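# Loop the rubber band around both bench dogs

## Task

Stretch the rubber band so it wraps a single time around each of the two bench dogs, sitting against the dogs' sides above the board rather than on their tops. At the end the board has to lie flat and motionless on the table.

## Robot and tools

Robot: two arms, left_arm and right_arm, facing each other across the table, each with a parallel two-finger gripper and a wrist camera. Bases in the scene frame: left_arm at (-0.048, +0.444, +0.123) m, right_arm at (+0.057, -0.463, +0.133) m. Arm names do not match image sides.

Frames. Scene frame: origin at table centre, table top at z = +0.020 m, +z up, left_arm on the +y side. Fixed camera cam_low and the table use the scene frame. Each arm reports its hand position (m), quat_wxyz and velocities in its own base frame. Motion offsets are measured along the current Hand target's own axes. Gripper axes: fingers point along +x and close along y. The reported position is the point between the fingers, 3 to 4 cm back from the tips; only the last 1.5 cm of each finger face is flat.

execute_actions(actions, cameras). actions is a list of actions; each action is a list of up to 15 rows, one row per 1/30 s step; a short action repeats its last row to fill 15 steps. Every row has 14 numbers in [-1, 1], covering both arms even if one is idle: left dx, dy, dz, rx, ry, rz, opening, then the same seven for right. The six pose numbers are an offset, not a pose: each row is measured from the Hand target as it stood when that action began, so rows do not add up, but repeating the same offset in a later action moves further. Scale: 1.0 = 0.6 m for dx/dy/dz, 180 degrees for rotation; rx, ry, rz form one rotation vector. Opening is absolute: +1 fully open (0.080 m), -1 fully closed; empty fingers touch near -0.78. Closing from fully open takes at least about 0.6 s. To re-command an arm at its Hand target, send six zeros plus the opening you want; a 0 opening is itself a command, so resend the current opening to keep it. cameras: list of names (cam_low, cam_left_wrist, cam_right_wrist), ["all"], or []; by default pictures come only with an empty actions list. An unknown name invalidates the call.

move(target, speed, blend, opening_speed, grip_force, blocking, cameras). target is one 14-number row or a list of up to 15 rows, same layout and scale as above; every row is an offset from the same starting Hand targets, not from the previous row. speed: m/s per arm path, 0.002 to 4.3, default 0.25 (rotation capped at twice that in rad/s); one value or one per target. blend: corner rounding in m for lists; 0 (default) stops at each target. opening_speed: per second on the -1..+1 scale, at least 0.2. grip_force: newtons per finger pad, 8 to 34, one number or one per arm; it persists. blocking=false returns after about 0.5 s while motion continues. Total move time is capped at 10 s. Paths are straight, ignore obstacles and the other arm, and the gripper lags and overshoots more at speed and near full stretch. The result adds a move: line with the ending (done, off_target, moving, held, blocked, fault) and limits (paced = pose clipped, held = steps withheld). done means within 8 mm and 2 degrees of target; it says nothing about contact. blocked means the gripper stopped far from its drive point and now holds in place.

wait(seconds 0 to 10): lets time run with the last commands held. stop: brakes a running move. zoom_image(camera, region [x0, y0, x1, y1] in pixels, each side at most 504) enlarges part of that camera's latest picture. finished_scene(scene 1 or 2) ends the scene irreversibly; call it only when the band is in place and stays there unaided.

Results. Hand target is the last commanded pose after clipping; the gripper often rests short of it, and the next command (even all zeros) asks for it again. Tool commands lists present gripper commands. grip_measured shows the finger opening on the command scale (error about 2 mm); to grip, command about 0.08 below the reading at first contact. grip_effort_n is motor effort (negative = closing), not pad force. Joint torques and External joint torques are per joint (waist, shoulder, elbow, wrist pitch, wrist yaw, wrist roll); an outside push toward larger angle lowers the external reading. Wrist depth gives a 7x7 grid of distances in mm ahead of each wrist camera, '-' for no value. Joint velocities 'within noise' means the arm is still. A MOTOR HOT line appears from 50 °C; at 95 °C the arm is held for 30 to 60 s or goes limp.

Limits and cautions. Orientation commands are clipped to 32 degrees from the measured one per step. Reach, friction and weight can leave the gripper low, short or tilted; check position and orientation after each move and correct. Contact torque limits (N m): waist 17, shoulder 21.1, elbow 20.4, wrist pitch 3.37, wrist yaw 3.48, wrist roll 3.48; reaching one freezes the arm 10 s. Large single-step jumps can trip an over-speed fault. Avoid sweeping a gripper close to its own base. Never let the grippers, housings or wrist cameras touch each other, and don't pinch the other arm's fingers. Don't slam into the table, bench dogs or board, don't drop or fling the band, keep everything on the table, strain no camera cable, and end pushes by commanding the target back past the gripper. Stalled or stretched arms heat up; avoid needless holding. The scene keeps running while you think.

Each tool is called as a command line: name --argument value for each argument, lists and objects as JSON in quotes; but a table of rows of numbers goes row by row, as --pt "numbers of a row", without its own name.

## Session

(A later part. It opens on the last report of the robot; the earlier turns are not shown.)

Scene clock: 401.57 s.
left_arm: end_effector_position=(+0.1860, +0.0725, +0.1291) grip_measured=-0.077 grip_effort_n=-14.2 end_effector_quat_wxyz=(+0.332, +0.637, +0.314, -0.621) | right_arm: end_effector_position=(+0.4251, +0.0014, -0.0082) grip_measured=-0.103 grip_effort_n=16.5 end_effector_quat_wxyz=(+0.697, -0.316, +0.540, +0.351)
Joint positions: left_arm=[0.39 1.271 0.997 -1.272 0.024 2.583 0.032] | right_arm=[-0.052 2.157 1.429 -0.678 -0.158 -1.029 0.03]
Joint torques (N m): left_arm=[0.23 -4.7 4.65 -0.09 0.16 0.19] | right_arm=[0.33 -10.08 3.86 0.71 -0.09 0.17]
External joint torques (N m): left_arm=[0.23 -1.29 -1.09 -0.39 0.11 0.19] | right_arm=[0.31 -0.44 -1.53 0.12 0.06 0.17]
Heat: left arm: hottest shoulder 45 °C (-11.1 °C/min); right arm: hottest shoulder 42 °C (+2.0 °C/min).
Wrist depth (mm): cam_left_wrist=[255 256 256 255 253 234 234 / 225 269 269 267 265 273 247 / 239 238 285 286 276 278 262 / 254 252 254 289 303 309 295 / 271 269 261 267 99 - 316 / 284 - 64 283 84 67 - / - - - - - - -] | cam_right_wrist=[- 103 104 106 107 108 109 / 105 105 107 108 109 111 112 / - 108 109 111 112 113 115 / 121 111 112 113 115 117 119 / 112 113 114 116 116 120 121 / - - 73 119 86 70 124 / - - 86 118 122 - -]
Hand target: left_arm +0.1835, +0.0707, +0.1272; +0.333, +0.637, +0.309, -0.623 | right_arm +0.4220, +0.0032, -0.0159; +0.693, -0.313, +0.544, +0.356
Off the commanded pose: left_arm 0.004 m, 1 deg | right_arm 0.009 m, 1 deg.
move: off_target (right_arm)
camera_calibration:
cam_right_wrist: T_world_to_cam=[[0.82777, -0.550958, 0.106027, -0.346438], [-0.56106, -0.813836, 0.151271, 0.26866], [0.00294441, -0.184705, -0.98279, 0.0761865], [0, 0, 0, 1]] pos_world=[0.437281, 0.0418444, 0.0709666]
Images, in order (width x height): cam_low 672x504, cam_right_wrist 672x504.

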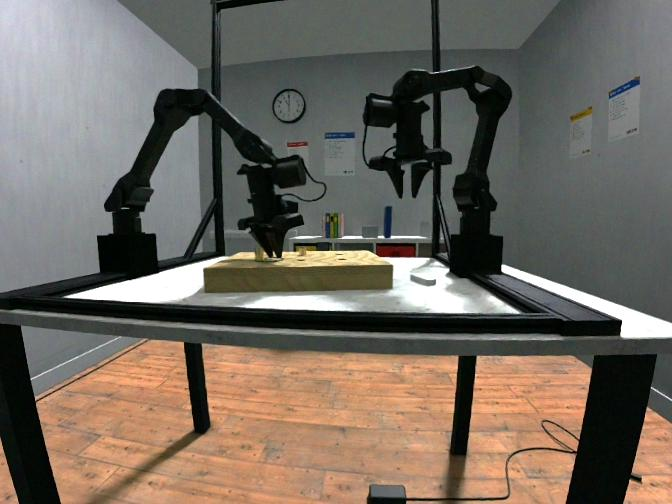

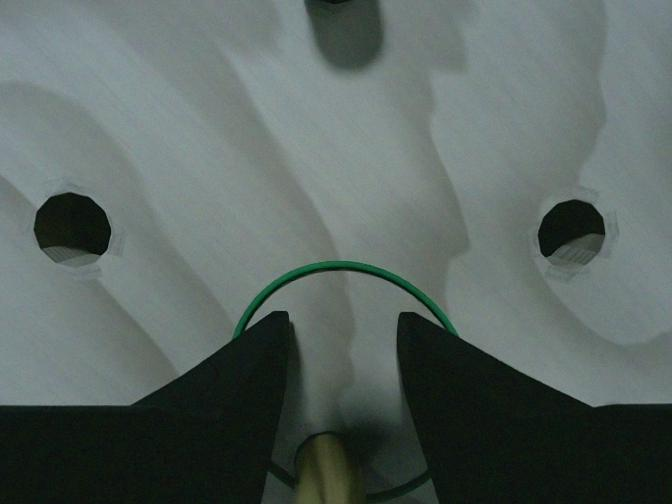

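move --pt "0 0 0 0 0 0 -0.08 0.008 0.002 -0.006 0 0 0 -0.1" --pt "0 0 0 0 0 0 -0.08 0.014 0.002 -0.007 0 0 0 -0.1" --cameras '["cam_right_wrist","cam_low"]' --speed 0.04

zoom_image --camera "cam_low" --region '[220, 235, 320, 275]'

zoom_image --camera "cam_right_wrist" --region '[220, 240, 460, 420]'

Scene clock: 405.27 s.
left_arm: end_effector_position=(+0.1860, +0.0725, +0.1291) grip_measured=-0.077 grip_effort_n=-14.7 end_effector_quat_wxyz=(+0.332, +0.637, +0.314, -0.621) | right_arm: end_effector_position=(+0.4237, +0.0015, -0.0125) grip_measured=-0.103 grip_effort_n=14.7 end_effector_quat_wxyz=(+0.698, -0.317, +0.538, +0.351)
Joint positions: left_arm=[0.39 1.271 0.997 -1.272 0.024 2.583 0.032] | right_arm=[-0.052 2.158 1.41 -0.654 -0.158 -1.029 0.03]
Joint torques (N m): left_arm=[0.15 -4.61 4.71 -0.13 0.17 0.19] | right_arm=[-0.13 -8.76 3.46 1.43 -0.1 0.02]
External joint torques (N m): left_arm=[0.14 -1.14 -1.05 -0.43 0.13 0.2] | right_arm=[-0.08 0.79 -1.88 0.82 0.04 0.01]
Heat: left arm: hottest shoulder 44 °C (-12.1 °C/min); right arm: hottest shoulder 43 °C (+4.0 °C/min).
Wrist depth (mm): cam_left_wrist=[252 256 255 254 253 237 234 / 226 267 266 265 263 263 251 / 239 239 285 285 268 - 263 / 254 253 254 - - 299 309 / 272 270 262 269 83 313 313 / 283 - 64 283 84 67 - / - - - 377 - - -] | cam_right_wrist=[- 100 102 103 105 106 108 / - 103 104 105 107 109 110 / - 105 107 108 110 111 113 / - 107 109 110 112 114 116 / 109 110 111 113 114 117 119 / - - 73 116 86 70 121 / - - 117 117 86 - -]
Hand target: left_arm +0.1835, +0.0707, +0.1272; +0.333, +0.637, +0.309, -0.623 | right_arm +0.4200, +0.0017, -0.0251; +0.693, -0.313, +0.544, +0.356
Off the commanded pose: left_arm 0.004 m, 1 deg | right_arm 0.013 m, 1 deg.
move: off_target (right_arm)
camera_calibration:
cam_right_wrist: T_world_to_cam=[[0.827346, -0.550871, 0.109725, -0.344487], [-0.561646, -0.813851, 0.148997, 0.26878], [0.00722163, -0.184898, -0.982731, 0.0701251], [0, 0, 0, 1]] pos_world=[0.435463, 0.0419452, 0.0666655]
Images, in order (width x height): cam_low 672x504, cam_right_wrist 672x504.

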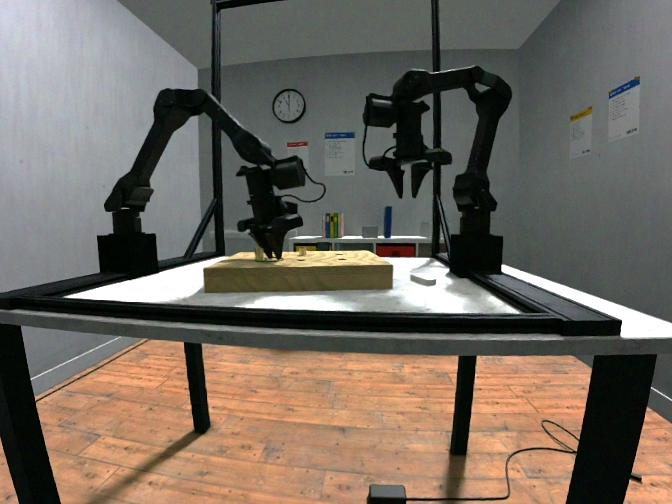

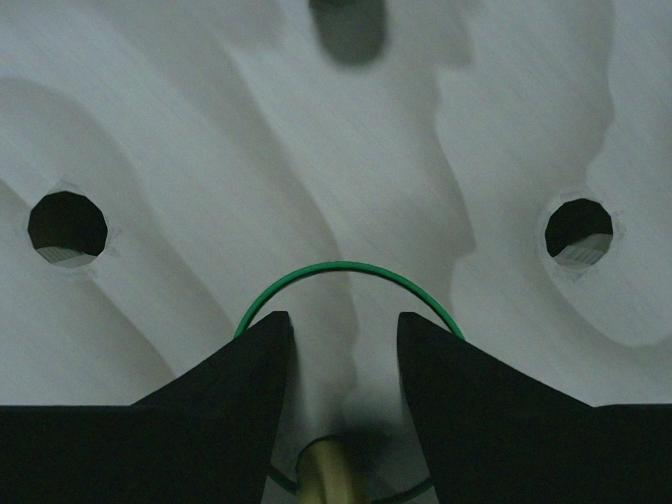

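Scaled by 5.040 from the camera's 672x504 image, which has a finer 960x720 frame.

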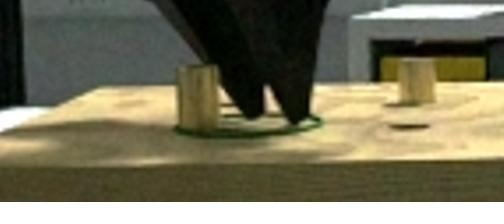

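Scaled by 2.100 from the camera's 672x504 image, which has a finer 960x720 frame.

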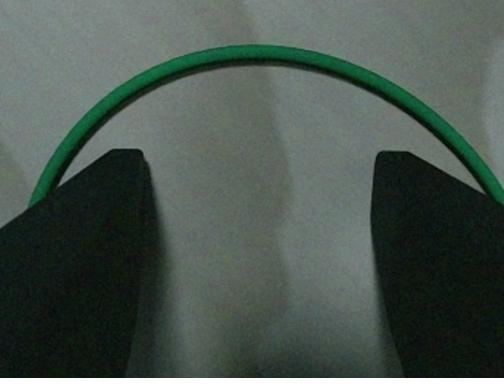

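move --pt "0 0 0 0 0 0 -0.08 0.005 0 0.0245 0 0 0 -0.1" --pt "0 0 0 0 0 0 -0.08 0.009 0 0.049 0 0 0 -0.1" --cameras '["cam_right_wrist","cam_low"]' --speed 0.04 --blend '[0.004,0]'

zoom_image --camera "cam_low" --region '[220, 235, 320, 275]'

zoom_image --camera "cam_right_wrist" --region '[220, 240, 460, 420]'

Scene clock: 409.40 s.
left_arm: end_effector_position=(+0.1860, +0.0725, +0.1291) grip_measured=-0.077 grip_effort_n=-14.7 end_effector_quat_wxyz=(+0.332, +0.637, +0.314, -0.621) | right_arm: end_effector_position=(+0.4367, +0.0242, -0.0116) grip_measured=-0.102 grip_effort_n=12.3 end_effector_quat_wxyz=(+0.697, -0.320, +0.537, +0.351)
Joint positions: left_arm=[0.39 1.271 0.997 -1.272 0.024 2.583 0.032] | right_arm=[0.005 2.194 1.475 -0.671 -0.146 -0.978 0.03]
Joint torques (N m): left_arm=[0.08 -4.69 4.61 -0.1 0.15 0.13] | right_arm=[0.46 -7.71 6.03 0.64 -0.17 0.16]
External joint torques (N m): left_arm=[0.07 -1.24 -1.13 -0.39 0.1 0.14] | right_arm=[0.46 2.19 0.62 0.03 -0.04 0.16]
Heat: left arm: hottest shoulder 44 °C (-13.1 °C/min); right arm: hottest shoulder 43 °C (+4.0 °C/min).
Wrist depth (mm): cam_left_wrist=[254 257 256 255 246 237 234 / 226 234 269 267 262 - 246 / 239 239 281 277 276 286 266 / 255 253 255 303 301 297 291 / 270 270 261 268 - - - / 284 - 64 339 84 67 - / - - - 365 - - -] | cam_right_wrist=[- 101 102 - 106 107 109 / - 103 105 106 108 110 112 / 104 106 107 109 111 113 115 / 107 108 110 111 113 116 117 / - 111 112 114 115 118 121 / - - 73 118 86 70 123 / - - 118 121 86 - -]
Hand target: left_arm +0.1835, +0.0707, +0.1272; +0.333, +0.637, +0.309, -0.623 | right_arm +0.4364, +0.0266, -0.0242; +0.693, -0.313, +0.544, +0.356
Off the commanded pose: left_arm 0.004 m, 1 deg | right_arm 0.013 m, 1 deg.
move: off_target (right_arm)
camera_calibration:
cam_right_wrist: T_world_to_cam=[[0.830313, -0.545385, 0.114609, -0.344293], [-0.557169, -0.816778, 0.149786, 0.292451], [0.0119193, -0.188226, -0.982053, 0.0731208], [0, 0, 0, 1]] pos_world=[0.447944, 0.0648584, 0.0674627]
Images, in order (width x height): cam_low 672x504, cam_right_wrist 672x504.

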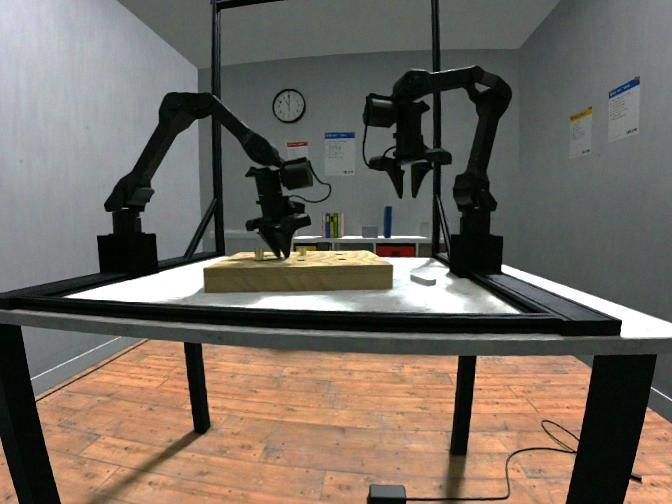

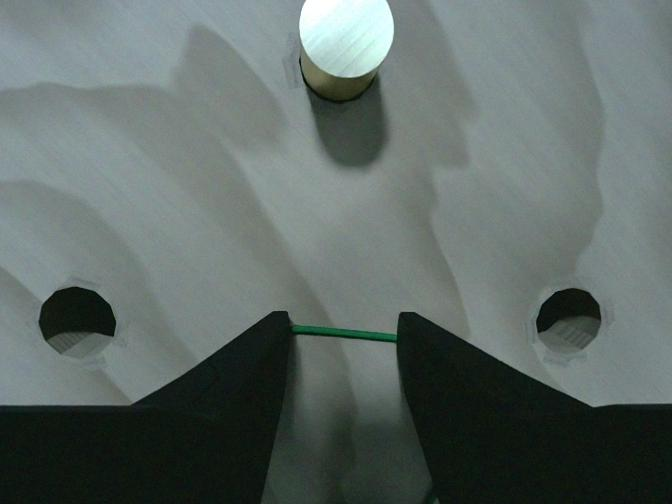

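Scaled by 5.040 from the camera's 672x504 image, which has a finer 960x720 frame.

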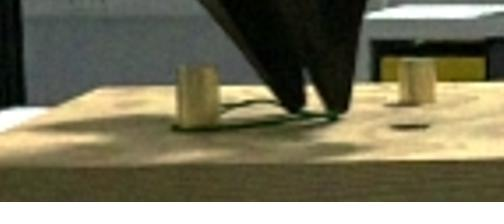

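Scaled by 2.100 from the camera's 672x504 image, which has a finer 960x720 frame.

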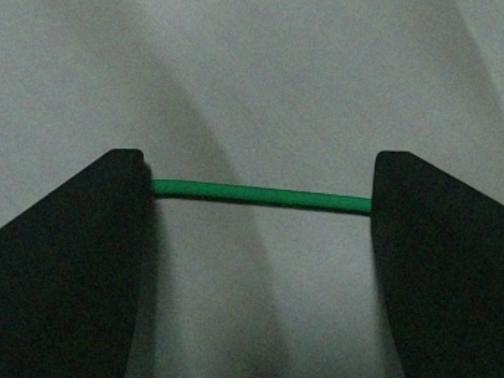

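move --pt "0 0 0 0 0 0 -0.08 -0.098 0 0.021 0 0 0 -0.1" --pt "0 0 0 0 0 0 -0.08 -0.328 0.225 -0.263 0 0 0 -0.1" --pt "0.078 0.406 -0.305 -0.511 0.009 -0.01 -0.4 -0.328 0.225 -0.263 0 0 0 -0.1" --cameras '["all"]' --speed '[0.08,0.22,0.22]' --blend '[0.01,0.02,0]'

zoom_image --camera "cam_low" --region '[190, 190, 330, 295]'

Scene clock: 460.97 s.
left_arm: end_effector_position=(+0.4842, +0.0748, +0.0962) grip_measured=-0.396 grip_effort_n=-15.6 end_effector_quat_wxyz=(+0.704, +0.224, +0.645, -0.194) | right_arm: end_effector_position=(+0.2124, -0.0602, +0.1298) grip_measured=-0.102 grip_effort_n=12.3 end_effector_quat_wxyz=(+0.692, -0.314, +0.546, +0.351)
Joint positions: left_arm=[0.153 2.432 2.343 -1.388 -0.002 0.754 0.017] | right_arm=[-0.409 1.295 1.002 -1.191 -0.195 -1.386 0.03]
Joint torques (N m): left_arm=[-0.15 -10.31 8.01 0.66 -0.08 -0.22] | right_arm=[-0.32 -5.95 4.18 -0.05 -0.34 -0.15]
External joint torques (N m): left_arm=[-0.25 1.44 2.16 0.18 -0.1 -0.21] | right_arm=[-0.34 -2.28 -1.6 -0.5 -0.17 -0.15]
Motor temperatures (°C): left_arm=[23 40 29 26 28 24] | right_arm=[21 43 32 24 26 29]
Heat: left arm: hottest shoulder 40 °C (-5.0 °C/min); right arm: hottest shoulder 43 °C (+2.0 °C/min).
Wrist depth (mm): cam_left_wrist=[- 177 174 172 171 170 171 / 190 184 184 183 180 179 177 / 197 195 192 191 190 188 186 / 208 206 203 202 200 198 197 / - 218 213 209 86 210 208 / - - - 225 72 - - / - - - 240 - - -] | cam_right_wrist=[284 292 291 247 248 251 253 / 291 295 297 300 252 255 - / 296 299 305 309 311 265 266 / 303 308 311 313 317 271 329 / - 314 315 322 322 334 332 / - - 73 330 85 70 336 / - - 86 340 - - -]
Hand target: left_arm +0.4895, +0.0744, +0.0905; +0.677, +0.207, +0.676, -0.207 | right_arm +0.2097, -0.0585, +0.1281; +0.693, -0.313, +0.544, +0.356
Off the commanded pose: left_arm 0.008 m, 5 deg | right_arm 0.004 m, 1 deg.
joint sent to its limit (left arm) — joint 3 (elbow), upper limit, where the elbow is as straight as it goes. The joint targets are off in orientation, not in position.
move: off_target (left_arm); target 3's new opening was sent with left_arm's hand 0.008 m and 5 deg from that target
camera_calibration:
cam_left_wrist: T_world_to_cam=[[-0.58086, -0.812671, -0.0465551, 0.355311], [-0.791204, 0.550226, 0.266923, 0.345929], [-0.191305, 0.19188, -0.962593, 0.249564], [0, 0, 0, 1]] pos_world=[0.527829, 0.0505256, 0.164433]
cam_right_wrist: T_world_to_cam=[[0.827844, -0.552634, 0.0962839, -0.217843], [-0.560825, -0.811612, 0.163588, 0.076687], [-0.0122588, -0.189423, -0.981819, 0.203843], [0, 0, 0, 1]] pos_world=[0.225847, -0.0195346, 0.208567]

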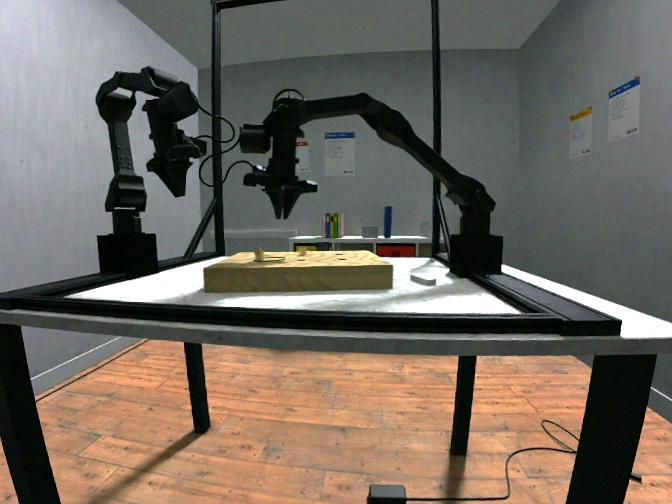

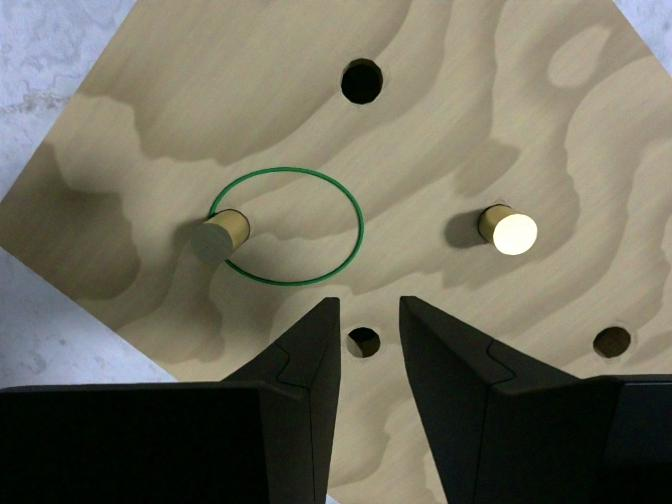

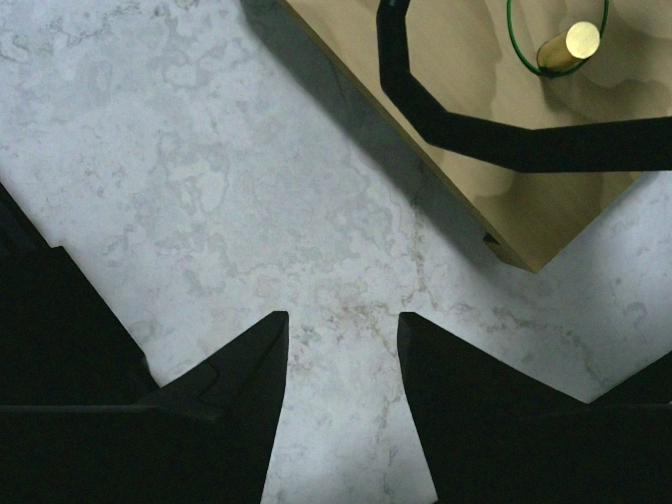

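Scaled by 3.600 from the camera's 672x504 image, which has a finer 960x720 frame.

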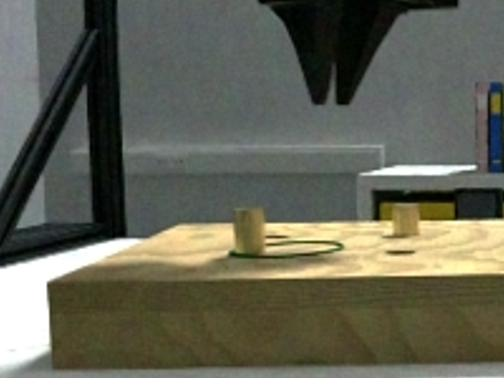

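move --target '[0.1,0,0.01,0,0,0,-0.4,0,0,0,0,0,0,-0.1]' --cameras '["cam_left_wrist","cam_low"]' --speed 0.1

zoom_image --camera "cam_low" --region '[220, 235, 320, 275]'

Scene clock: 466.70 s.
left_arm: end_effector_position=(+0.4904, +0.0720, +0.0357) grip_measured=-0.396 grip_effort_n=-15.1 end_effector_quat_wxyz=(+0.679, +0.212, +0.672, -0.207) | right_arm: end_effector_position=(+0.2124, -0.0602, +0.1298) grip_measured=-0.102 grip_effort_n=12.3 end_effector_quat_wxyz=(+0.692, -0.314, +0.546, +0.351)
Joint positions: left_arm=[0.145 2.562 2.344 -1.341 -0.002 0.746 0.017] | right_arm=[-0.409 1.295 1.002 -1.191 -0.195 -1.386 0.03]
Joint torques (N m): left_arm=[-0.14 -11.25 7.6 0.48 -0.03 -0.21] | right_arm=[-0.26 -5.89 4.24 -0.04 -0.34 -0.14]
External joint torques (N m): left_arm=[-0.16 0.96 1.84 0.13 -0.06 -0.21] | right_arm=[-0.27 -2.12 -1.63 -0.5 -0.16 -0.15]
Heat: left arm: hottest shoulder 42 °C (-2.0 °C/min); right arm: hottest shoulder 42 °C (-1.0 °C/min).
Wrist depth (mm): cam_left_wrist=[113 113 114 115 114 115 116 / 120 120 121 123 122 122 122 / 127 127 128 129 130 129 131 / 136 134 137 138 139 137 140 / 146 145 145 144 86 150 151 / - - - 159 72 - - / - - - 171 - - -] | cam_right_wrist=[286 287 291 247 248 250 255 / 291 295 298 299 253 257 260 / 296 300 305 306 271 263 266 / 301 305 310 306 319 301 326 / - 313 316 322 321 331 336 / - - 73 329 85 70 339 / - - - 338 - - -]
Hand target: left_arm +0.4945, +0.0708, +0.0305; +0.677, +0.207, +0.676, -0.207 | right_arm +0.2097, -0.0585, +0.1281; +0.693, -0.313, +0.544, +0.356
Off the commanded pose: left_arm 0.007 m, 1 deg | right_arm 0.004 m, 1 deg.
joint sent to its limit (left arm) — joint 3 (elbow), upper limit, where the elbow is as straight as it goes. The joint targets still meet the commanded pose.
move: done
camera_calibration:
cam_left_wrist: T_world_to_cam=[[-0.582217, -0.81297, 0.0101534, 0.352381], [-0.767666, 0.5538, 0.322482, 0.354833], [-0.267791, 0.17996, -0.946521, 0.230745], [0, 0, 0, 1]] pos_world=[0.539347, 0.0484441, 0.100399]
Images, in order (width x height): cam_low 672x504, cam_left_wrist 672x504.

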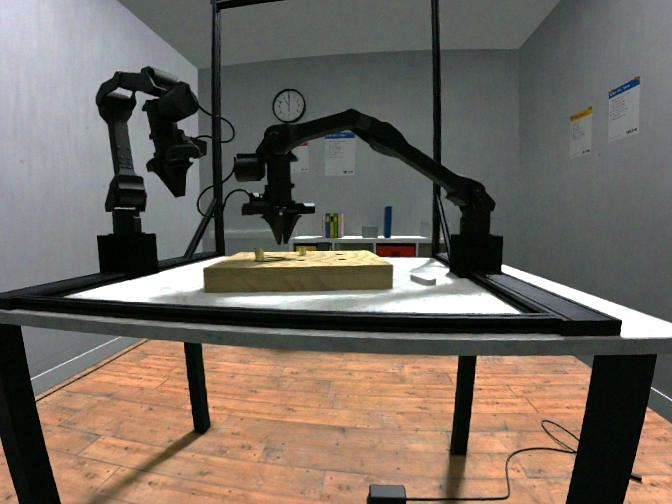

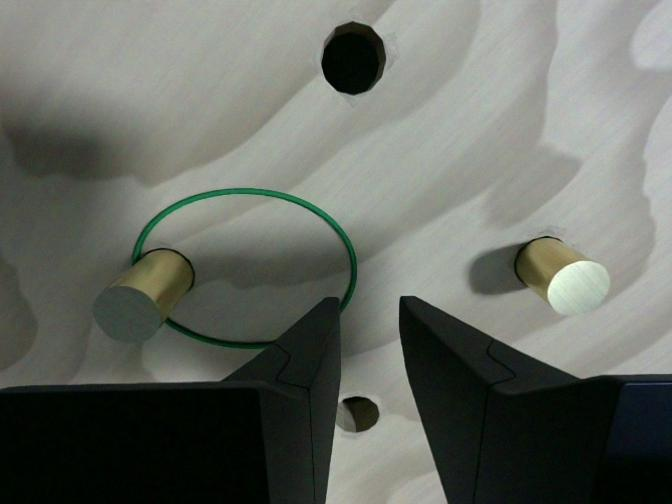

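Scaled by 5.040 from the camera's 672x504 image, which has a finer 960x720 frame.

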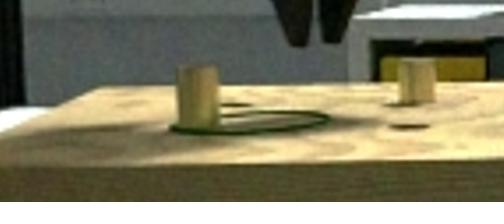

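execute_actions --actions '[]'

Scene clock: 483.23 s.
left_arm: end_effector_position=(+0.4905, +0.0718, +0.0357) grip_measured=-0.396 grip_effort_n=-15.6 end_effector_quat_wxyz=(+0.679, +0.212, +0.672, -0.207) | right_arm: end_effector_position=(+0.2124, -0.0602, +0.1298) grip_measured=-0.102 grip_effort_n=12.3 end_effector_quat_wxyz=(+0.692, -0.314, +0.546, +0.351)
Joint positions: left_arm=[0.145 2.562 2.344 -1.341 -0.002 0.746 0.017] | right_arm=[-0.409 1.295 1.002 -1.191 -0.195 -1.386 0.03]
Joint velocities: within noise
Joint torques (N m): left_arm=[-0.21 -11.33 7.66 0.48 0 -0.2] | right_arm=[-0.3 -6.01 4.3 -0.04 -0.33 -0.16]
External joint torques (N m): left_arm=[-0.21 0.93 1.89 0.14 -0.03 -0.2] | right_arm=[-0.3 -2.28 -1.5 -0.49 -0.15 -0.16]
Motor temperatures (°C): left_arm=[23 50 31 26 28 24] | right_arm=[21 42 32 24 26 28]
Heat: left arm: hottest shoulder 50 °C (+9.1 °C/min); right arm: hottest shoulder 42 °C (-1.0 °C/min). Fold the left arm in close to its base, or ease its load, before you think long.
Wrist depth (mm): cam_left_wrist=[113 113 114 114 115 115 116 / 120 120 120 122 122 122 122 / 127 127 128 129 130 129 130 / 136 134 137 138 139 137 140 / 146 146 145 144 86 150 151 / - - - 158 72 - - / - - - 172 - - -] | cam_right_wrist=[284 287 291 247 248 250 254 / 291 294 297 301 254 257 259 / 296 300 303 306 260 263 264 / 303 308 308 314 318 303 327 / - 313 315 322 324 330 335 / 237 - 73 329 85 70 337 / - - 332 341 - - -]
Hand target: left_arm +0.4945, +0.0710, +0.0305; +0.677, +0.207, +0.676, -0.207 | right_arm +0.2097, -0.0585, +0.1281; +0.693, -0.313, +0.544, +0.356
Tool commands: left_gripper/opening=-0.4 right_gripper/opening=-0.1
Off the commanded pose: left_arm 0.007 m, 1 deg | right_arm 0.004 m, 1 deg.
MOTOR HOT: joint 2 (shoulder) of the left arm reports 50 °C; the controller stops that arm at 95 °C. To cool a motor, set the load down, stop pushing, or move to a pose that needs little force.
camera_calibration:
cam_left_wrist: T_world_to_cam=[[-0.582531, -0.812745, 0.0101384, 0.352378], [-0.76746, 0.554096, 0.322464, 0.35482], [-0.267699, 0.180065, -0.946527, 0.230726], [0, 0, 0, 1]] pos_world=[0.539347, 0.0482434, 0.100399]
cam_right_wrist: T_world_to_cam=[[0.827844, -0.552634, 0.0962839, -0.217843], [-0.560825, -0.811612, 0.163588, 0.076687], [-0.0122588, -0.189423, -0.981819, 0.203843], [0, 0, 0, 1]] pos_world=[0.225847, -0.0195346, 0.208567]

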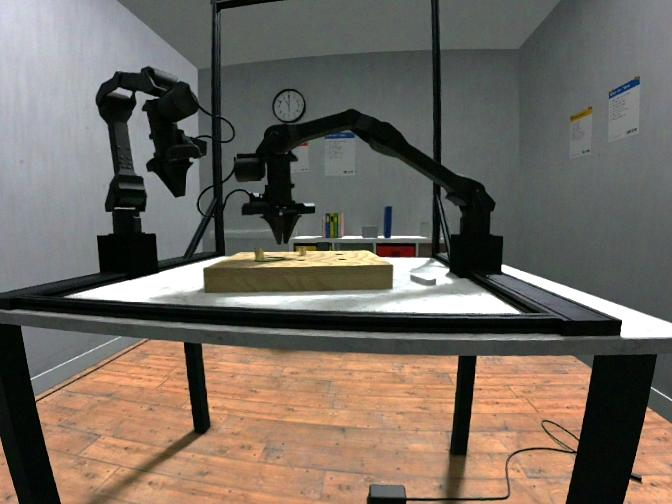

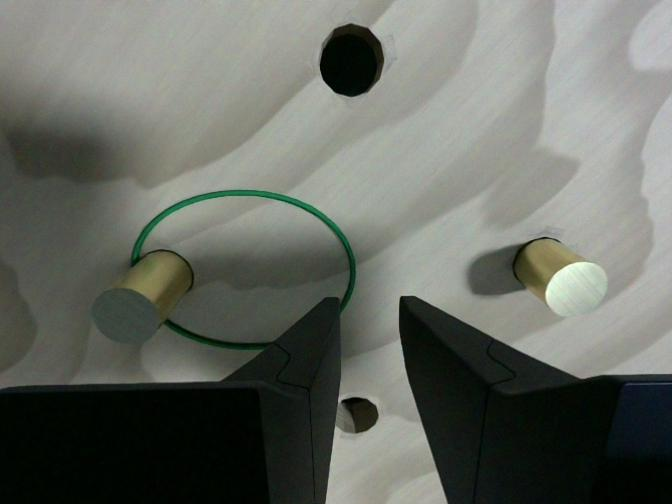

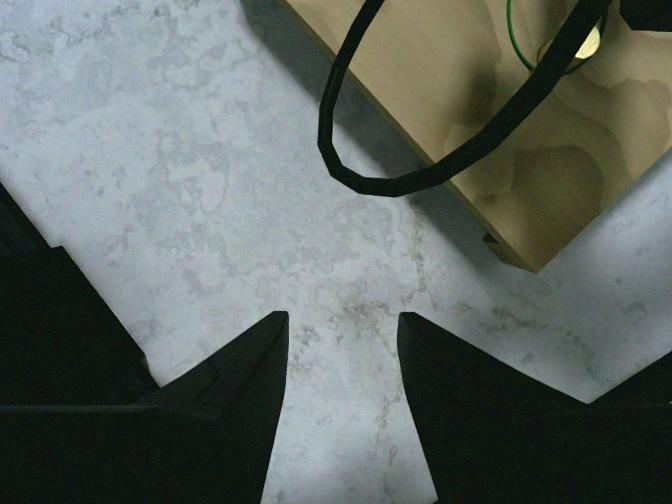

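move --target '[0.035,0.004,0,0,0,0,-0.4,0,0,0,0,0,0,-0.1]' --speed 0.06 --cameras '["cam_left_wrist"]'

Scene clock: 485.73 s.
left_arm: end_effector_position=(+0.4946, +0.0724, +0.0181) grip_measured=-0.396 grip_effort_n=-15.1 end_effector_quat_wxyz=(+0.677, +0.211, +0.673, -0.208) | right_arm: end_effector_position=(+0.2124, -0.0602, +0.1298) grip_measured=-0.102 grip_effort_n=12.3 end_effector_quat_wxyz=(+0.692, -0.314, +0.546, +0.351)
Joint positions: left_arm=[0.145 2.599 2.344 -1.308 -0.002 0.746 0.017] | right_arm=[-0.409 1.295 1.002 -1.191 -0.195 -1.386 0.03]
Joint torques (N m): left_arm=[0.1 -10.97 6.79 0.51 -0.02 -0.07] | right_arm=[-0.22 -5.88 4.31 -0.07 -0.35 -0.13]
External joint torques (N m): left_arm=[0.07 1.42 1.04 0.18 -0.05 -0.07] | right_arm=[-0.21 -2.14 -1.49 -0.52 -0.17 -0.13]
Heat: left arm: hottest shoulder 51 °C (+10.0 °C/min); right arm: hottest shoulder 42 °C (-1.0 °C/min). Fold the left arm in close to its base, or ease its load, before you think long.
Wrist depth (mm): cam_left_wrist=[97 97 98 99 100 100 100 / 103 103 104 105 105 105 106 / 111 110 110 111 112 113 113 / 117 118 119 119 120 121 120 / 123 106 125 125 86 128 107 / - - - 137 73 - - / - - - 153 - - -] | cam_right_wrist=[285 288 290 245 248 249 163 / 291 293 298 301 253 257 260 / 297 301 302 306 271 262 266 / 302 307 311 318 318 274 325 / 264 312 317 322 322 334 336 / - - 73 329 85 70 338 / - - 335 340 - - -]
Hand target: left_arm +0.4958, +0.0729, +0.0093; +0.676, +0.207, +0.676, -0.207 | right_arm +0.2097, -0.0585, +0.1281; +0.693, -0.313, +0.544, +0.356
Off the commanded pose: left_arm 0.009 m, 1 deg | right_arm 0.004 m, 1 deg.
MOTOR HOT: still on. Joint 2 (shoulder) of the left arm reports 51 °C.
move: off_target (left_arm)
camera_calibration:
cam_left_wrist: T_world_to_cam=[[-0.58247, -0.81274, 0.0135113, 0.35536], [-0.765921, 0.554331, 0.325703, 0.362572], [-0.272202, 0.179364, -0.945375, 0.217357], [0, 0, 0, 1]] pos_world=[0.543853, 0.0488445, 0.0825912]
Images, in order (width x height): cam_left_wrist 672x504.

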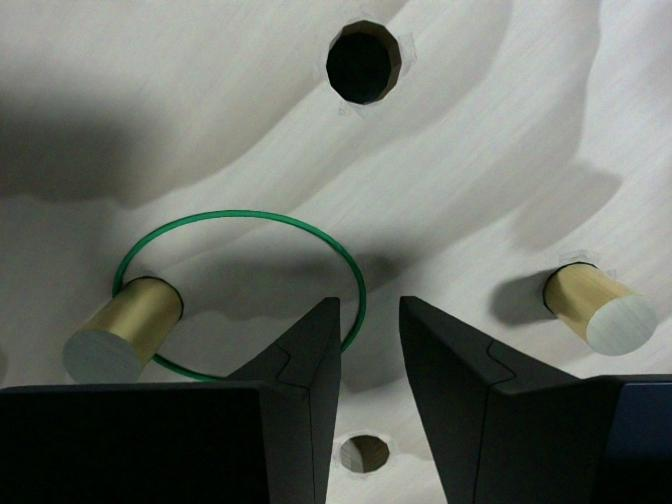

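move --target '[0.028,0.001,0.002,0,0,0,-0.4,0,0,0,0,0,0,-0.1]' --speed 0.05 --cameras '["cam_left_wrist"]'

zoom_image --camera "cam_left_wrist" --region '[270, 230, 470, 380]'

Scene clock: 488.33 s.
left_arm: end_effector_position=(+0.4999, +0.0732, +0.0055) grip_measured=-0.396 grip_effort_n=-15.6 end_effector_quat_wxyz=(+0.683, +0.214, +0.668, -0.205) | right_arm: end_effector_position=(+0.2124, -0.0602, +0.1298) grip_measured=-0.102 grip_effort_n=12.3 end_effector_quat_wxyz=(+0.692, -0.314, +0.546, +0.351)
Joint positions: left_arm=[0.145 2.614 2.324 -1.256 -0.002 0.746 0.017] | right_arm=[-0.409 1.295 1.002 -1.191 -0.195 -1.386 0.03]
Joint torques (N m): left_arm=[0.05 -11.13 4.93 0.51 -0.03 -0.11] | right_arm=[-0.27 -5.91 4.17 -0.05 -0.35 -0.13]
External joint torques (N m): left_arm=[0.06 1.39 -0.88 0.15 -0.06 -0.11] | right_arm=[-0.26 -2.21 -1.57 -0.49 -0.18 -0.14]
Heat: left arm: hottest shoulder 50 °C (+9.1 °C/min); right arm: hottest shoulder 42 °C (+0.0 °C/min). Fold the left arm in close to its base, or ease its load, before you think long.
Wrist depth (mm): cam_left_wrist=[- 87 87 89 88 88 89 / 92 94 93 94 95 95 94 / 98 98 99 99 99 100 100 / 105 104 105 106 106 106 107 / 112 108 113 110 110 113 104 / - - - 121 80 - - / - - - 131 131 - -] | cam_right_wrist=[285 290 291 245 247 249 158 / 293 293 296 300 254 258 259 / 297 300 302 305 270 262 266 / 303 306 311 314 319 302 327 / - 313 317 320 322 328 334 / - - 73 331 85 70 339 / - - 333 336 - - -]
Hand target: left_arm +0.4972, +0.0727, -0.0074; +0.676, +0.207, +0.676, -0.207 | right_arm +0.2097, -0.0585, +0.1281; +0.693, -0.313, +0.544, +0.356
Off the commanded pose: left_arm 0.013 m, 1 deg | right_arm 0.004 m, 1 deg.
MOTOR HOT: still on. Joint 2 (shoulder) of the left arm reports 50 °C.
move: off_target (left_arm)
camera_calibration:
cam_left_wrist: T_world_to_cam=[[-0.582654, -0.812718, 0.00214419, 0.359481], [-0.771055, 0.553615, 0.314618, 0.372931], [-0.256883, 0.18166, -0.949216, 0.199028], [0, 0, 0, 1]] pos_world=[0.548131, 0.0495409, 0.0708191]
Images, in order (width x height): cam_left_wrist 672x504.

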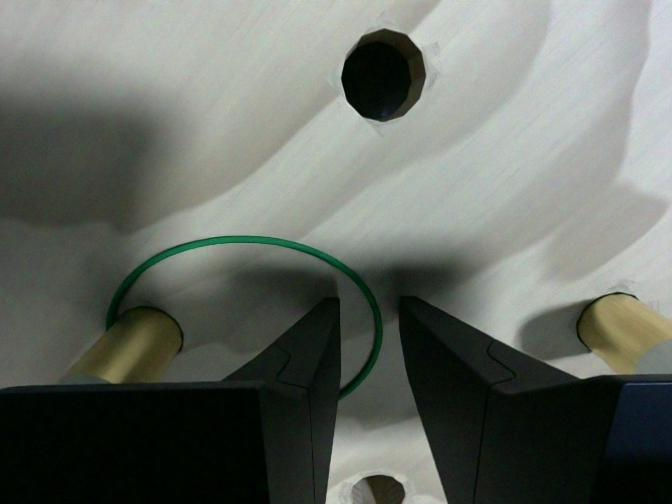

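Scaled by 2.520 from the camera's 672x504 image, which has a finer 960x720 frame.

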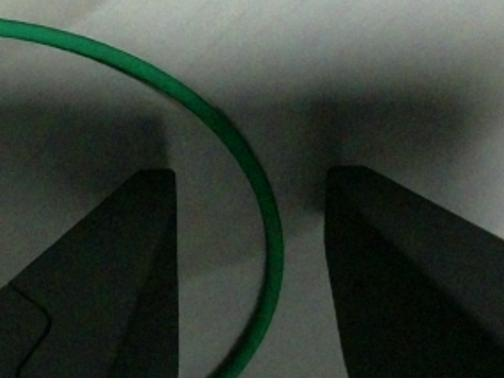

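move --target '[0.008,-0.003,-0.011,0,0,0,-0.4,0,0,0,0,0,0,-0.1]' --speed 0.05 --cameras '["cam_left_wrist"]'

zoom_image --camera "cam_left_wrist" --region '[270, 230, 470, 380]'

Scene clock: 491.77 s.
left_arm: end_effector_position=(+0.4976, +0.0739, -0.0014) grip_measured=-0.396 grip_effort_n=-15.1 end_effector_quat_wxyz=(+0.686, +0.213, +0.665, -0.204) | right_arm: end_effector_position=(+0.2124, -0.0602, +0.1298) grip_measured=-0.102 grip_effort_n=12.3 end_effector_quat_wxyz=(+0.692, -0.314, +0.546, +0.351)
Joint positions: left_arm=[0.148 2.592 2.254 -1.201 0.001 0.746 0.017] | right_arm=[-0.409 1.295 1.002 -1.191 -0.195 -1.386 0.03]
Joint torques (N m): left_arm=[0.32 -12.45 3.33 0.16 0.03 0.12] | right_arm=[-0.19 -5.91 4.23 -0.03 -0.35 -0.15]
External joint torques (N m): left_arm=[0.33 0.01 -2.51 -0.23 -0.01 0.12] | right_arm=[-0.2 -2.14 -1.56 -0.47 -0.17 -0.15]
Heat: left arm: hottest shoulder 50 °C (+9.0 °C/min); right arm: hottest shoulder 42 °C (+0.0 °C/min). Fold the left arm in close to its base, or ease its load, before you think long.
Wrist depth (mm): cam_left_wrist=[- 86 86 88 86 86 86 / - 91 91 92 92 91 91 / 96 96 96 96 96 97 97 / 103 102 103 103 103 103 103 / 109 107 108 107 107 110 103 / - - - 116 80 - - / - - - 126 128 - -] | cam_right_wrist=[284 287 292 245 248 181 160 / 290 294 297 300 253 257 261 / 296 300 303 305 269 263 267 / 303 306 313 315 318 302 326 / - 311 316 321 324 330 334 / - - 73 331 85 70 337 / - - 332 338 - - -]
Hand target: left_arm +0.4908, +0.0749, -0.0122; +0.677, +0.207, +0.676, -0.207 | right_arm +0.2097, -0.0585, +0.1281; +0.693, -0.313, +0.544, +0.356
Off the commanded pose: left_arm 0.013 m, 2 deg | right_arm 0.004 m, 1 deg.
MOTOR HOT: still on. Joint 2 (shoulder) of the left arm reports 50 °C.
move: off_target (left_arm)
camera_calibration:
cam_left_wrist: T_world_to_cam=[[-0.580232, -0.814451, -0.000837683, 0.357579], [-0.775154, 0.55192, 0.307442, 0.374952], [-0.249934, 0.179037, -0.951566, 0.188438], [0, 0, 0, 1]] pos_world=[0.545222, 0.0505492, 0.064335]
Images, in order (width x height): cam_left_wrist 672x504.

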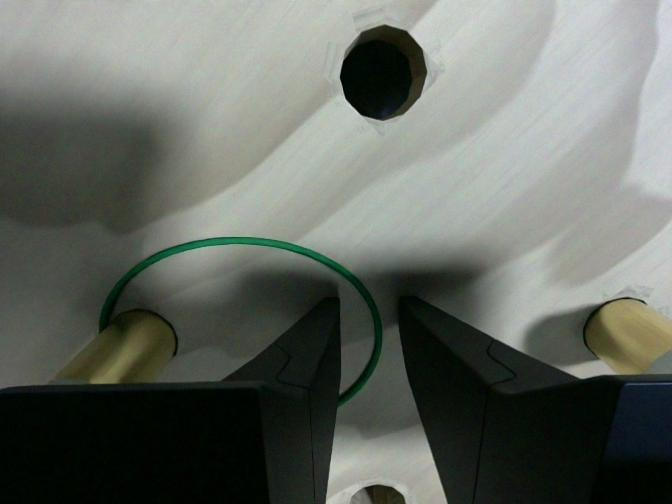

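Scaled by 2.520 from the camera's 672x504 image, which has a finer 960x720 frame.

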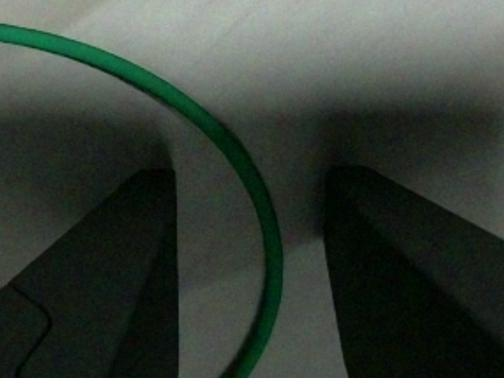

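move --target '[0.003,-0.003,-0.004,0,0,0,-1,0,0,0,0,0,0,-0.1]' --opening_speed 0.8 --cameras '["cam_left_wrist"]'

zoom_image --camera "cam_left_wrist" --region '[270, 230, 470, 380]'

Scene clock: 495.53 s.
left_arm: end_effector_position=(+0.4947, +0.0736, -0.0018) grip_measured=-0.763 grip_effort_n=-68.6 end_effector_quat_wxyz=(+0.686, +0.212, +0.665, -0.204) | right_arm: end_effector_position=(+0.2124, -0.0602, +0.1298) grip_measured=-0.102 grip_effort_n=12.3 end_effector_quat_wxyz=(+0.692, -0.314, +0.546, +0.351)
Joint positions: left_arm=[0.149 2.573 2.216 -1.181 0.003 0.746 0.001] | right_arm=[-0.409 1.295 1.002 -1.191 -0.195 -1.386 0.03]
Joint torques (N m): left_arm=[0.23 -12.08 3.24 0.23 0.03 0.11] | right_arm=[-0.32 -5.99 4.34 -0.05 -0.33 -0.12]
External joint torques (N m): left_arm=[0.2 0.28 -2.59 -0.17 0 0.11] | right_arm=[-0.33 -2.25 -1.52 -0.52 -0.15 -0.13]
Heat: left arm: hottest shoulder 51 °C (+11.1 °C/min); right arm: hottest shoulder 42 °C (+0.0 °C/min). Fold the left arm in close to its base, or ease its load, before you think long.
Wrist depth (mm): cam_left_wrist=[- 86 86 88 86 86 86 / - 91 91 91 91 91 91 / 97 97 97 97 97 97 97 / 103 102 103 103 103 103 103 / - 106 110 107 107 110 103 / - - - - 64 - - / - - - - - - -] | cam_right_wrist=[283 286 291 244 248 242 162 / 290 292 298 297 253 258 260 / 298 301 304 303 270 262 267 / 302 307 312 316 318 302 326 / 255 313 315 321 324 331 335 / 235 - 73 330 85 70 339 / - - - 338 - - -]
Hand target: left_arm +0.4877, +0.0747, -0.0140; +0.676, +0.207, +0.676, -0.208 | right_arm +0.2097, -0.0585, +0.1281; +0.693, -0.313, +0.544, +0.356
Off the commanded pose: left_arm 0.014 m, 2 deg | right_arm 0.004 m, 1 deg.
MOTOR HOT: still on. Joint 2 (shoulder) of the left arm reports 51 °C.
move: off_target (left_arm)
camera_calibration:
cam_left_wrist: T_world_to_cam=[[-0.579602, -0.814899, -0.000681664, 0.355406], [-0.776046, 0.551712, 0.30556, 0.373548], [-0.248624, 0.177632, -0.952173, 0.18677], [0, 0, 0, 1]] pos_world=[0.54232, 0.0503524, 0.0639387]
Images, in order (width x height): cam_left_wrist 672x504.

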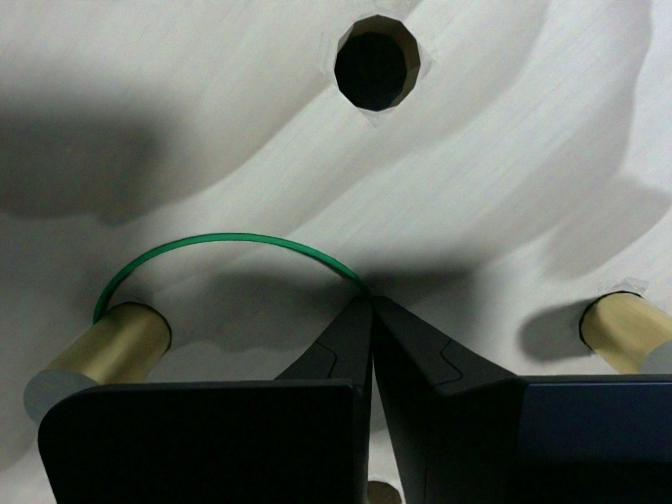

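Scaled by 2.520 from the camera's 672x504 image, which has a finer 960x720 frame.

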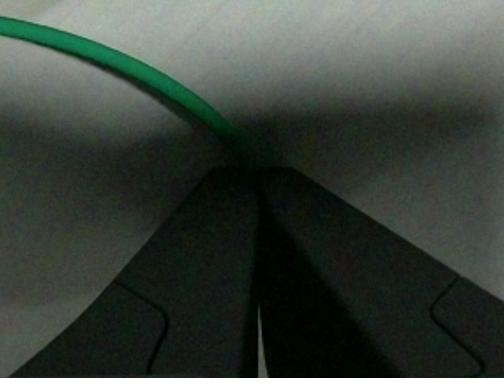

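move --pt "-0.02 0 0.006 0 0 0 -1 0 0 0 0 0 0 -0.1" --pt "-0.05 0 0.012 0 0 0 -1 0 0 0 0 0 0 -0.1" --speed 0.03 --blend 0.005 --cameras '["cam_left_wrist","cam_low"]'

zoom_image --camera "cam_low" --region '[210, 180, 370, 300]'

Scene clock: 501.57 s.
left_arm: end_effector_position=(+0.4920, +0.0724, +0.0230) grip_measured=-0.763 grip_effort_n=-68.1 end_effector_quat_wxyz=(+0.678, +0.212, +0.673, -0.207) | right_arm: end_effector_position=(+0.2124, -0.0602, +0.1298) grip_measured=-0.102 grip_effort_n=12.3 end_effector_quat_wxyz=(+0.692, -0.314, +0.546, +0.351)
Joint positions: left_arm=[0.145 2.578 2.324 -1.308 -0.003 0.746 0.001] | right_arm=[-0.409 1.295 1.002 -1.191 -0.195 -1.386 0.03]
Joint torques (N m): left_arm=[-0.2 -10.93 7.75 -0.07 0.02 -0.17] | right_arm=[-0.31 -5.9 4.27 -0.06 -0.35 -0.14]
External joint torques (N m): left_arm=[-0.2 1.53 1.9 -0.43 -0.01 -0.17] | right_arm=[-0.33 -2.16 -1.58 -0.52 -0.17 -0.15]
Heat: left arm: hottest shoulder 53 °C (+13.1 °C/min); right arm: hottest shoulder 42 °C (+0.0 °C/min). Fold the left arm in close to its base, or ease its load, before you think long.
Wrist depth (mm): cam_left_wrist=[101 101 102 104 103 105 105 / - 108 108 110 108 110 111 / 114 115 115 116 117 118 118 / 122 121 124 123 125 125 125 / 100 103 133 129 131 135 136 / - - - - 64 - - / - - - - 65 - -] | cam_right_wrist=[285 288 290 247 249 249 163 / 291 294 299 298 254 258 258 / 297 301 305 306 270 263 266 / 306 308 311 313 320 270 328 / - 315 314 320 324 342 338 / - - 73 328 85 70 339 / - - 333 339 - - -]
Hand target: left_arm +0.4937, +0.0707, +0.0161; +0.677, +0.207, +0.676, -0.207 | right_arm +0.2097, -0.0585, +0.1281; +0.693, -0.313, +0.544, +0.356
Off the commanded pose: left_arm 0.007 m, 1 deg | right_arm 0.004 m, 1 deg.
MOTOR HOT: still on. Joint 2 (shoulder) of the left arm reports 53 °C.
move: done; blend cut to 0 m at target 1
camera_calibration:
cam_left_wrist: T_world_to_cam=[[-0.582208, -0.812957, 0.0116104, 0.353754], [-0.766405, 0.553524, 0.325937, 0.359189], [-0.271399, 0.180865, -0.94532, 0.220742], [0, 0, 0, 1]] pos_world=[0.541152, 0.0488427, 0.0874916]
Images, in order (width x height): cam_low 672x504, cam_left_wrist 672x504.

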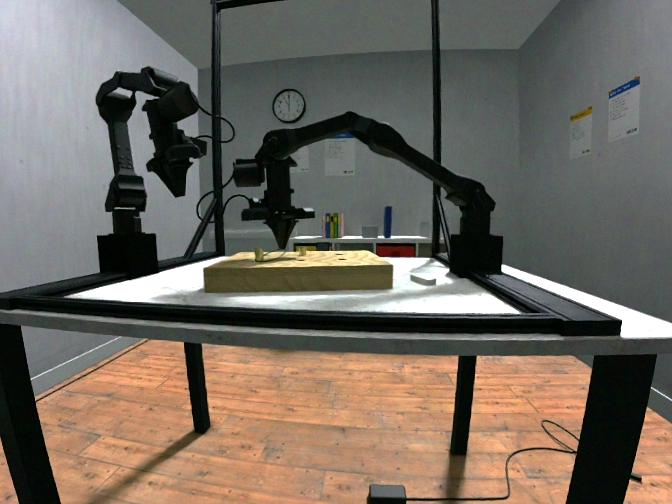

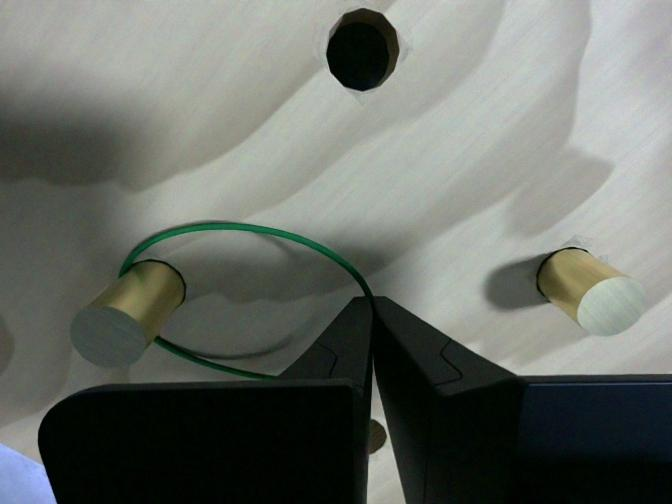

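Scaled by 3.150 from the camera's 672x504 image, which has a finer 960x720 frame.

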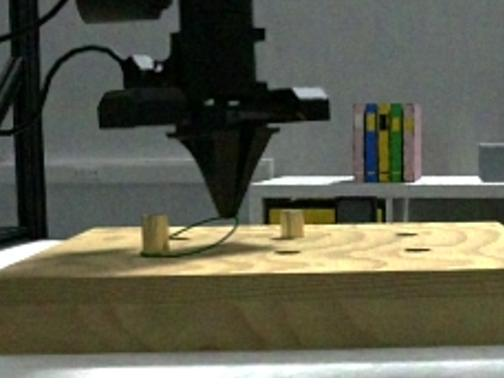

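move --target '[0,-0.067,0,0,0,0,-1,0,0,0,0,0,0,-0.1]' --speed 0.06 --cameras '["cam_left_wrist","cam_low"]'

zoom_image --camera "cam_low" --region '[210, 180, 370, 300]'

Scene clock: 510.77 s.
left_arm: end_effector_position=(+0.4720, +0.0414, +0.0113) grip_measured=-0.763 grip_effort_n=-68.1 end_effector_quat_wxyz=(+0.673, +0.209, +0.679, -0.208) | right_arm: end_effector_position=(+0.2124, -0.0602, +0.1298) grip_measured=-0.102 grip_effort_n=12.3 end_effector_quat_wxyz=(+0.692, -0.314, +0.546, +0.351)
Joint positions: left_arm=[0.086 2.468 2.073 -1.184 -0.005 0.683 0.001] | right_arm=[-0.409 1.295 1.002 -1.191 -0.195 -1.386 0.03]
Joint torques (N m): left_arm=[-0.42 -14.63 4.43 0.19 0.08 -0.18] | right_arm=[-0.26 -5.84 4.32 -0.06 -0.36 -0.15]
External joint torques (N m): left_arm=[-0.38 -2.84 -1.29 -0.13 0.05 -0.18] | right_arm=[-0.27 -2.1 -1.51 -0.51 -0.18 -0.16]
Motor temperatures (°C): left_arm=[23 56 32 26 28 24] | right_arm=[21 41 31 24 26 28]
Heat: left arm: hottest shoulder 56 °C (+17.1 °C/min); right arm: hottest shoulder 41 °C (-1.0 °C/min). Fold the left arm in close to its base, or ease its load, before you think long.
Wrist depth (mm): cam_left_wrist=[92 92 101 93 94 94 95 / 97 98 99 99 100 101 101 / 104 104 105 106 107 107 108 / 112 112 111 113 113 114 116 / 120 121 120 106 100 121 126 / - - - - 64 - - / - - - - 65 - -] | cam_right_wrist=[284 289 288 245 248 250 254 / 292 291 296 301 253 258 260 / 298 301 304 306 308 264 267 / 303 307 312 313 318 302 325 / 264 312 315 321 323 329 334 / - - 73 329 85 65 337 / - - 331 339 - - -]
Hand target: left_arm +0.4711, +0.0373, +0.0159; +0.676, +0.207, +0.676, -0.208 | right_arm +0.2097, -0.0585, +0.1281; +0.693, -0.313, +0.544, +0.356
Off the commanded pose: left_arm 0.006 m, 1 deg | right_arm 0.004 m, 1 deg.
MOTOR HOT: still on. Joint 2 (shoulder) of the left arm reports 56 °C.
move: done
camera_calibration:
cam_left_wrist: T_world_to_cam=[[-0.578851, -0.815153, 0.0213916, 0.315429], [-0.763092, 0.550756, 0.338168, 0.363221], [-0.287441, 0.179425, -0.940842, 0.217506], [0, 0, 0, 1]] pos_world=[0.522278, 0.0180504, 0.0750616]
Images, in order (width x height): cam_low 672x504, cam_left_wrist 672x504.

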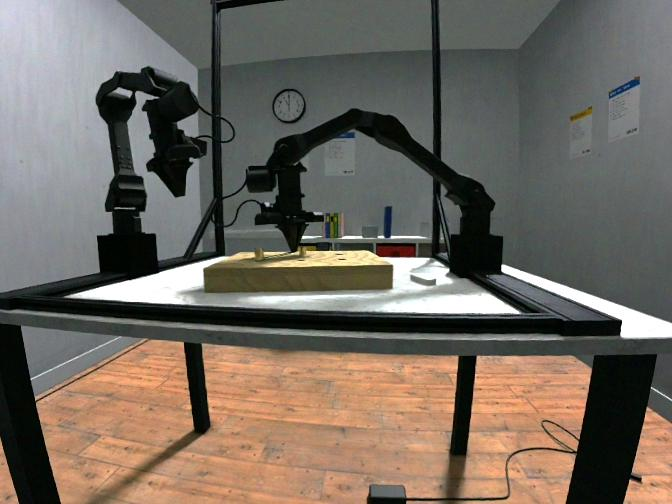

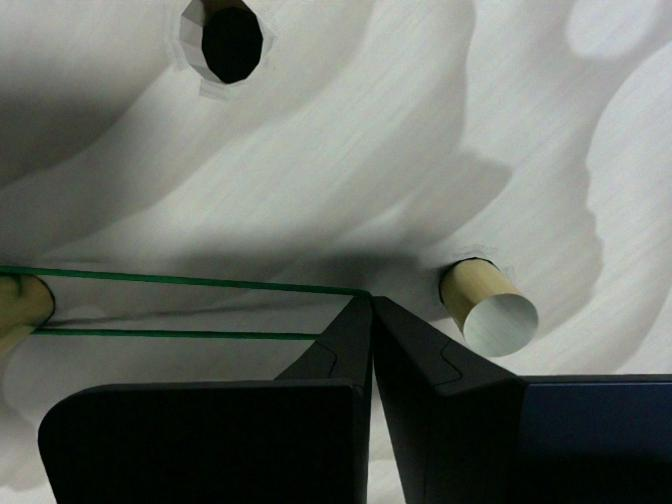

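Scaled by 3.150 from the camera's 672x504 image, which has a finer 960x720 frame.

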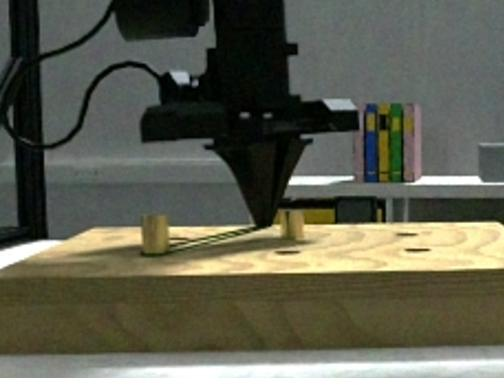

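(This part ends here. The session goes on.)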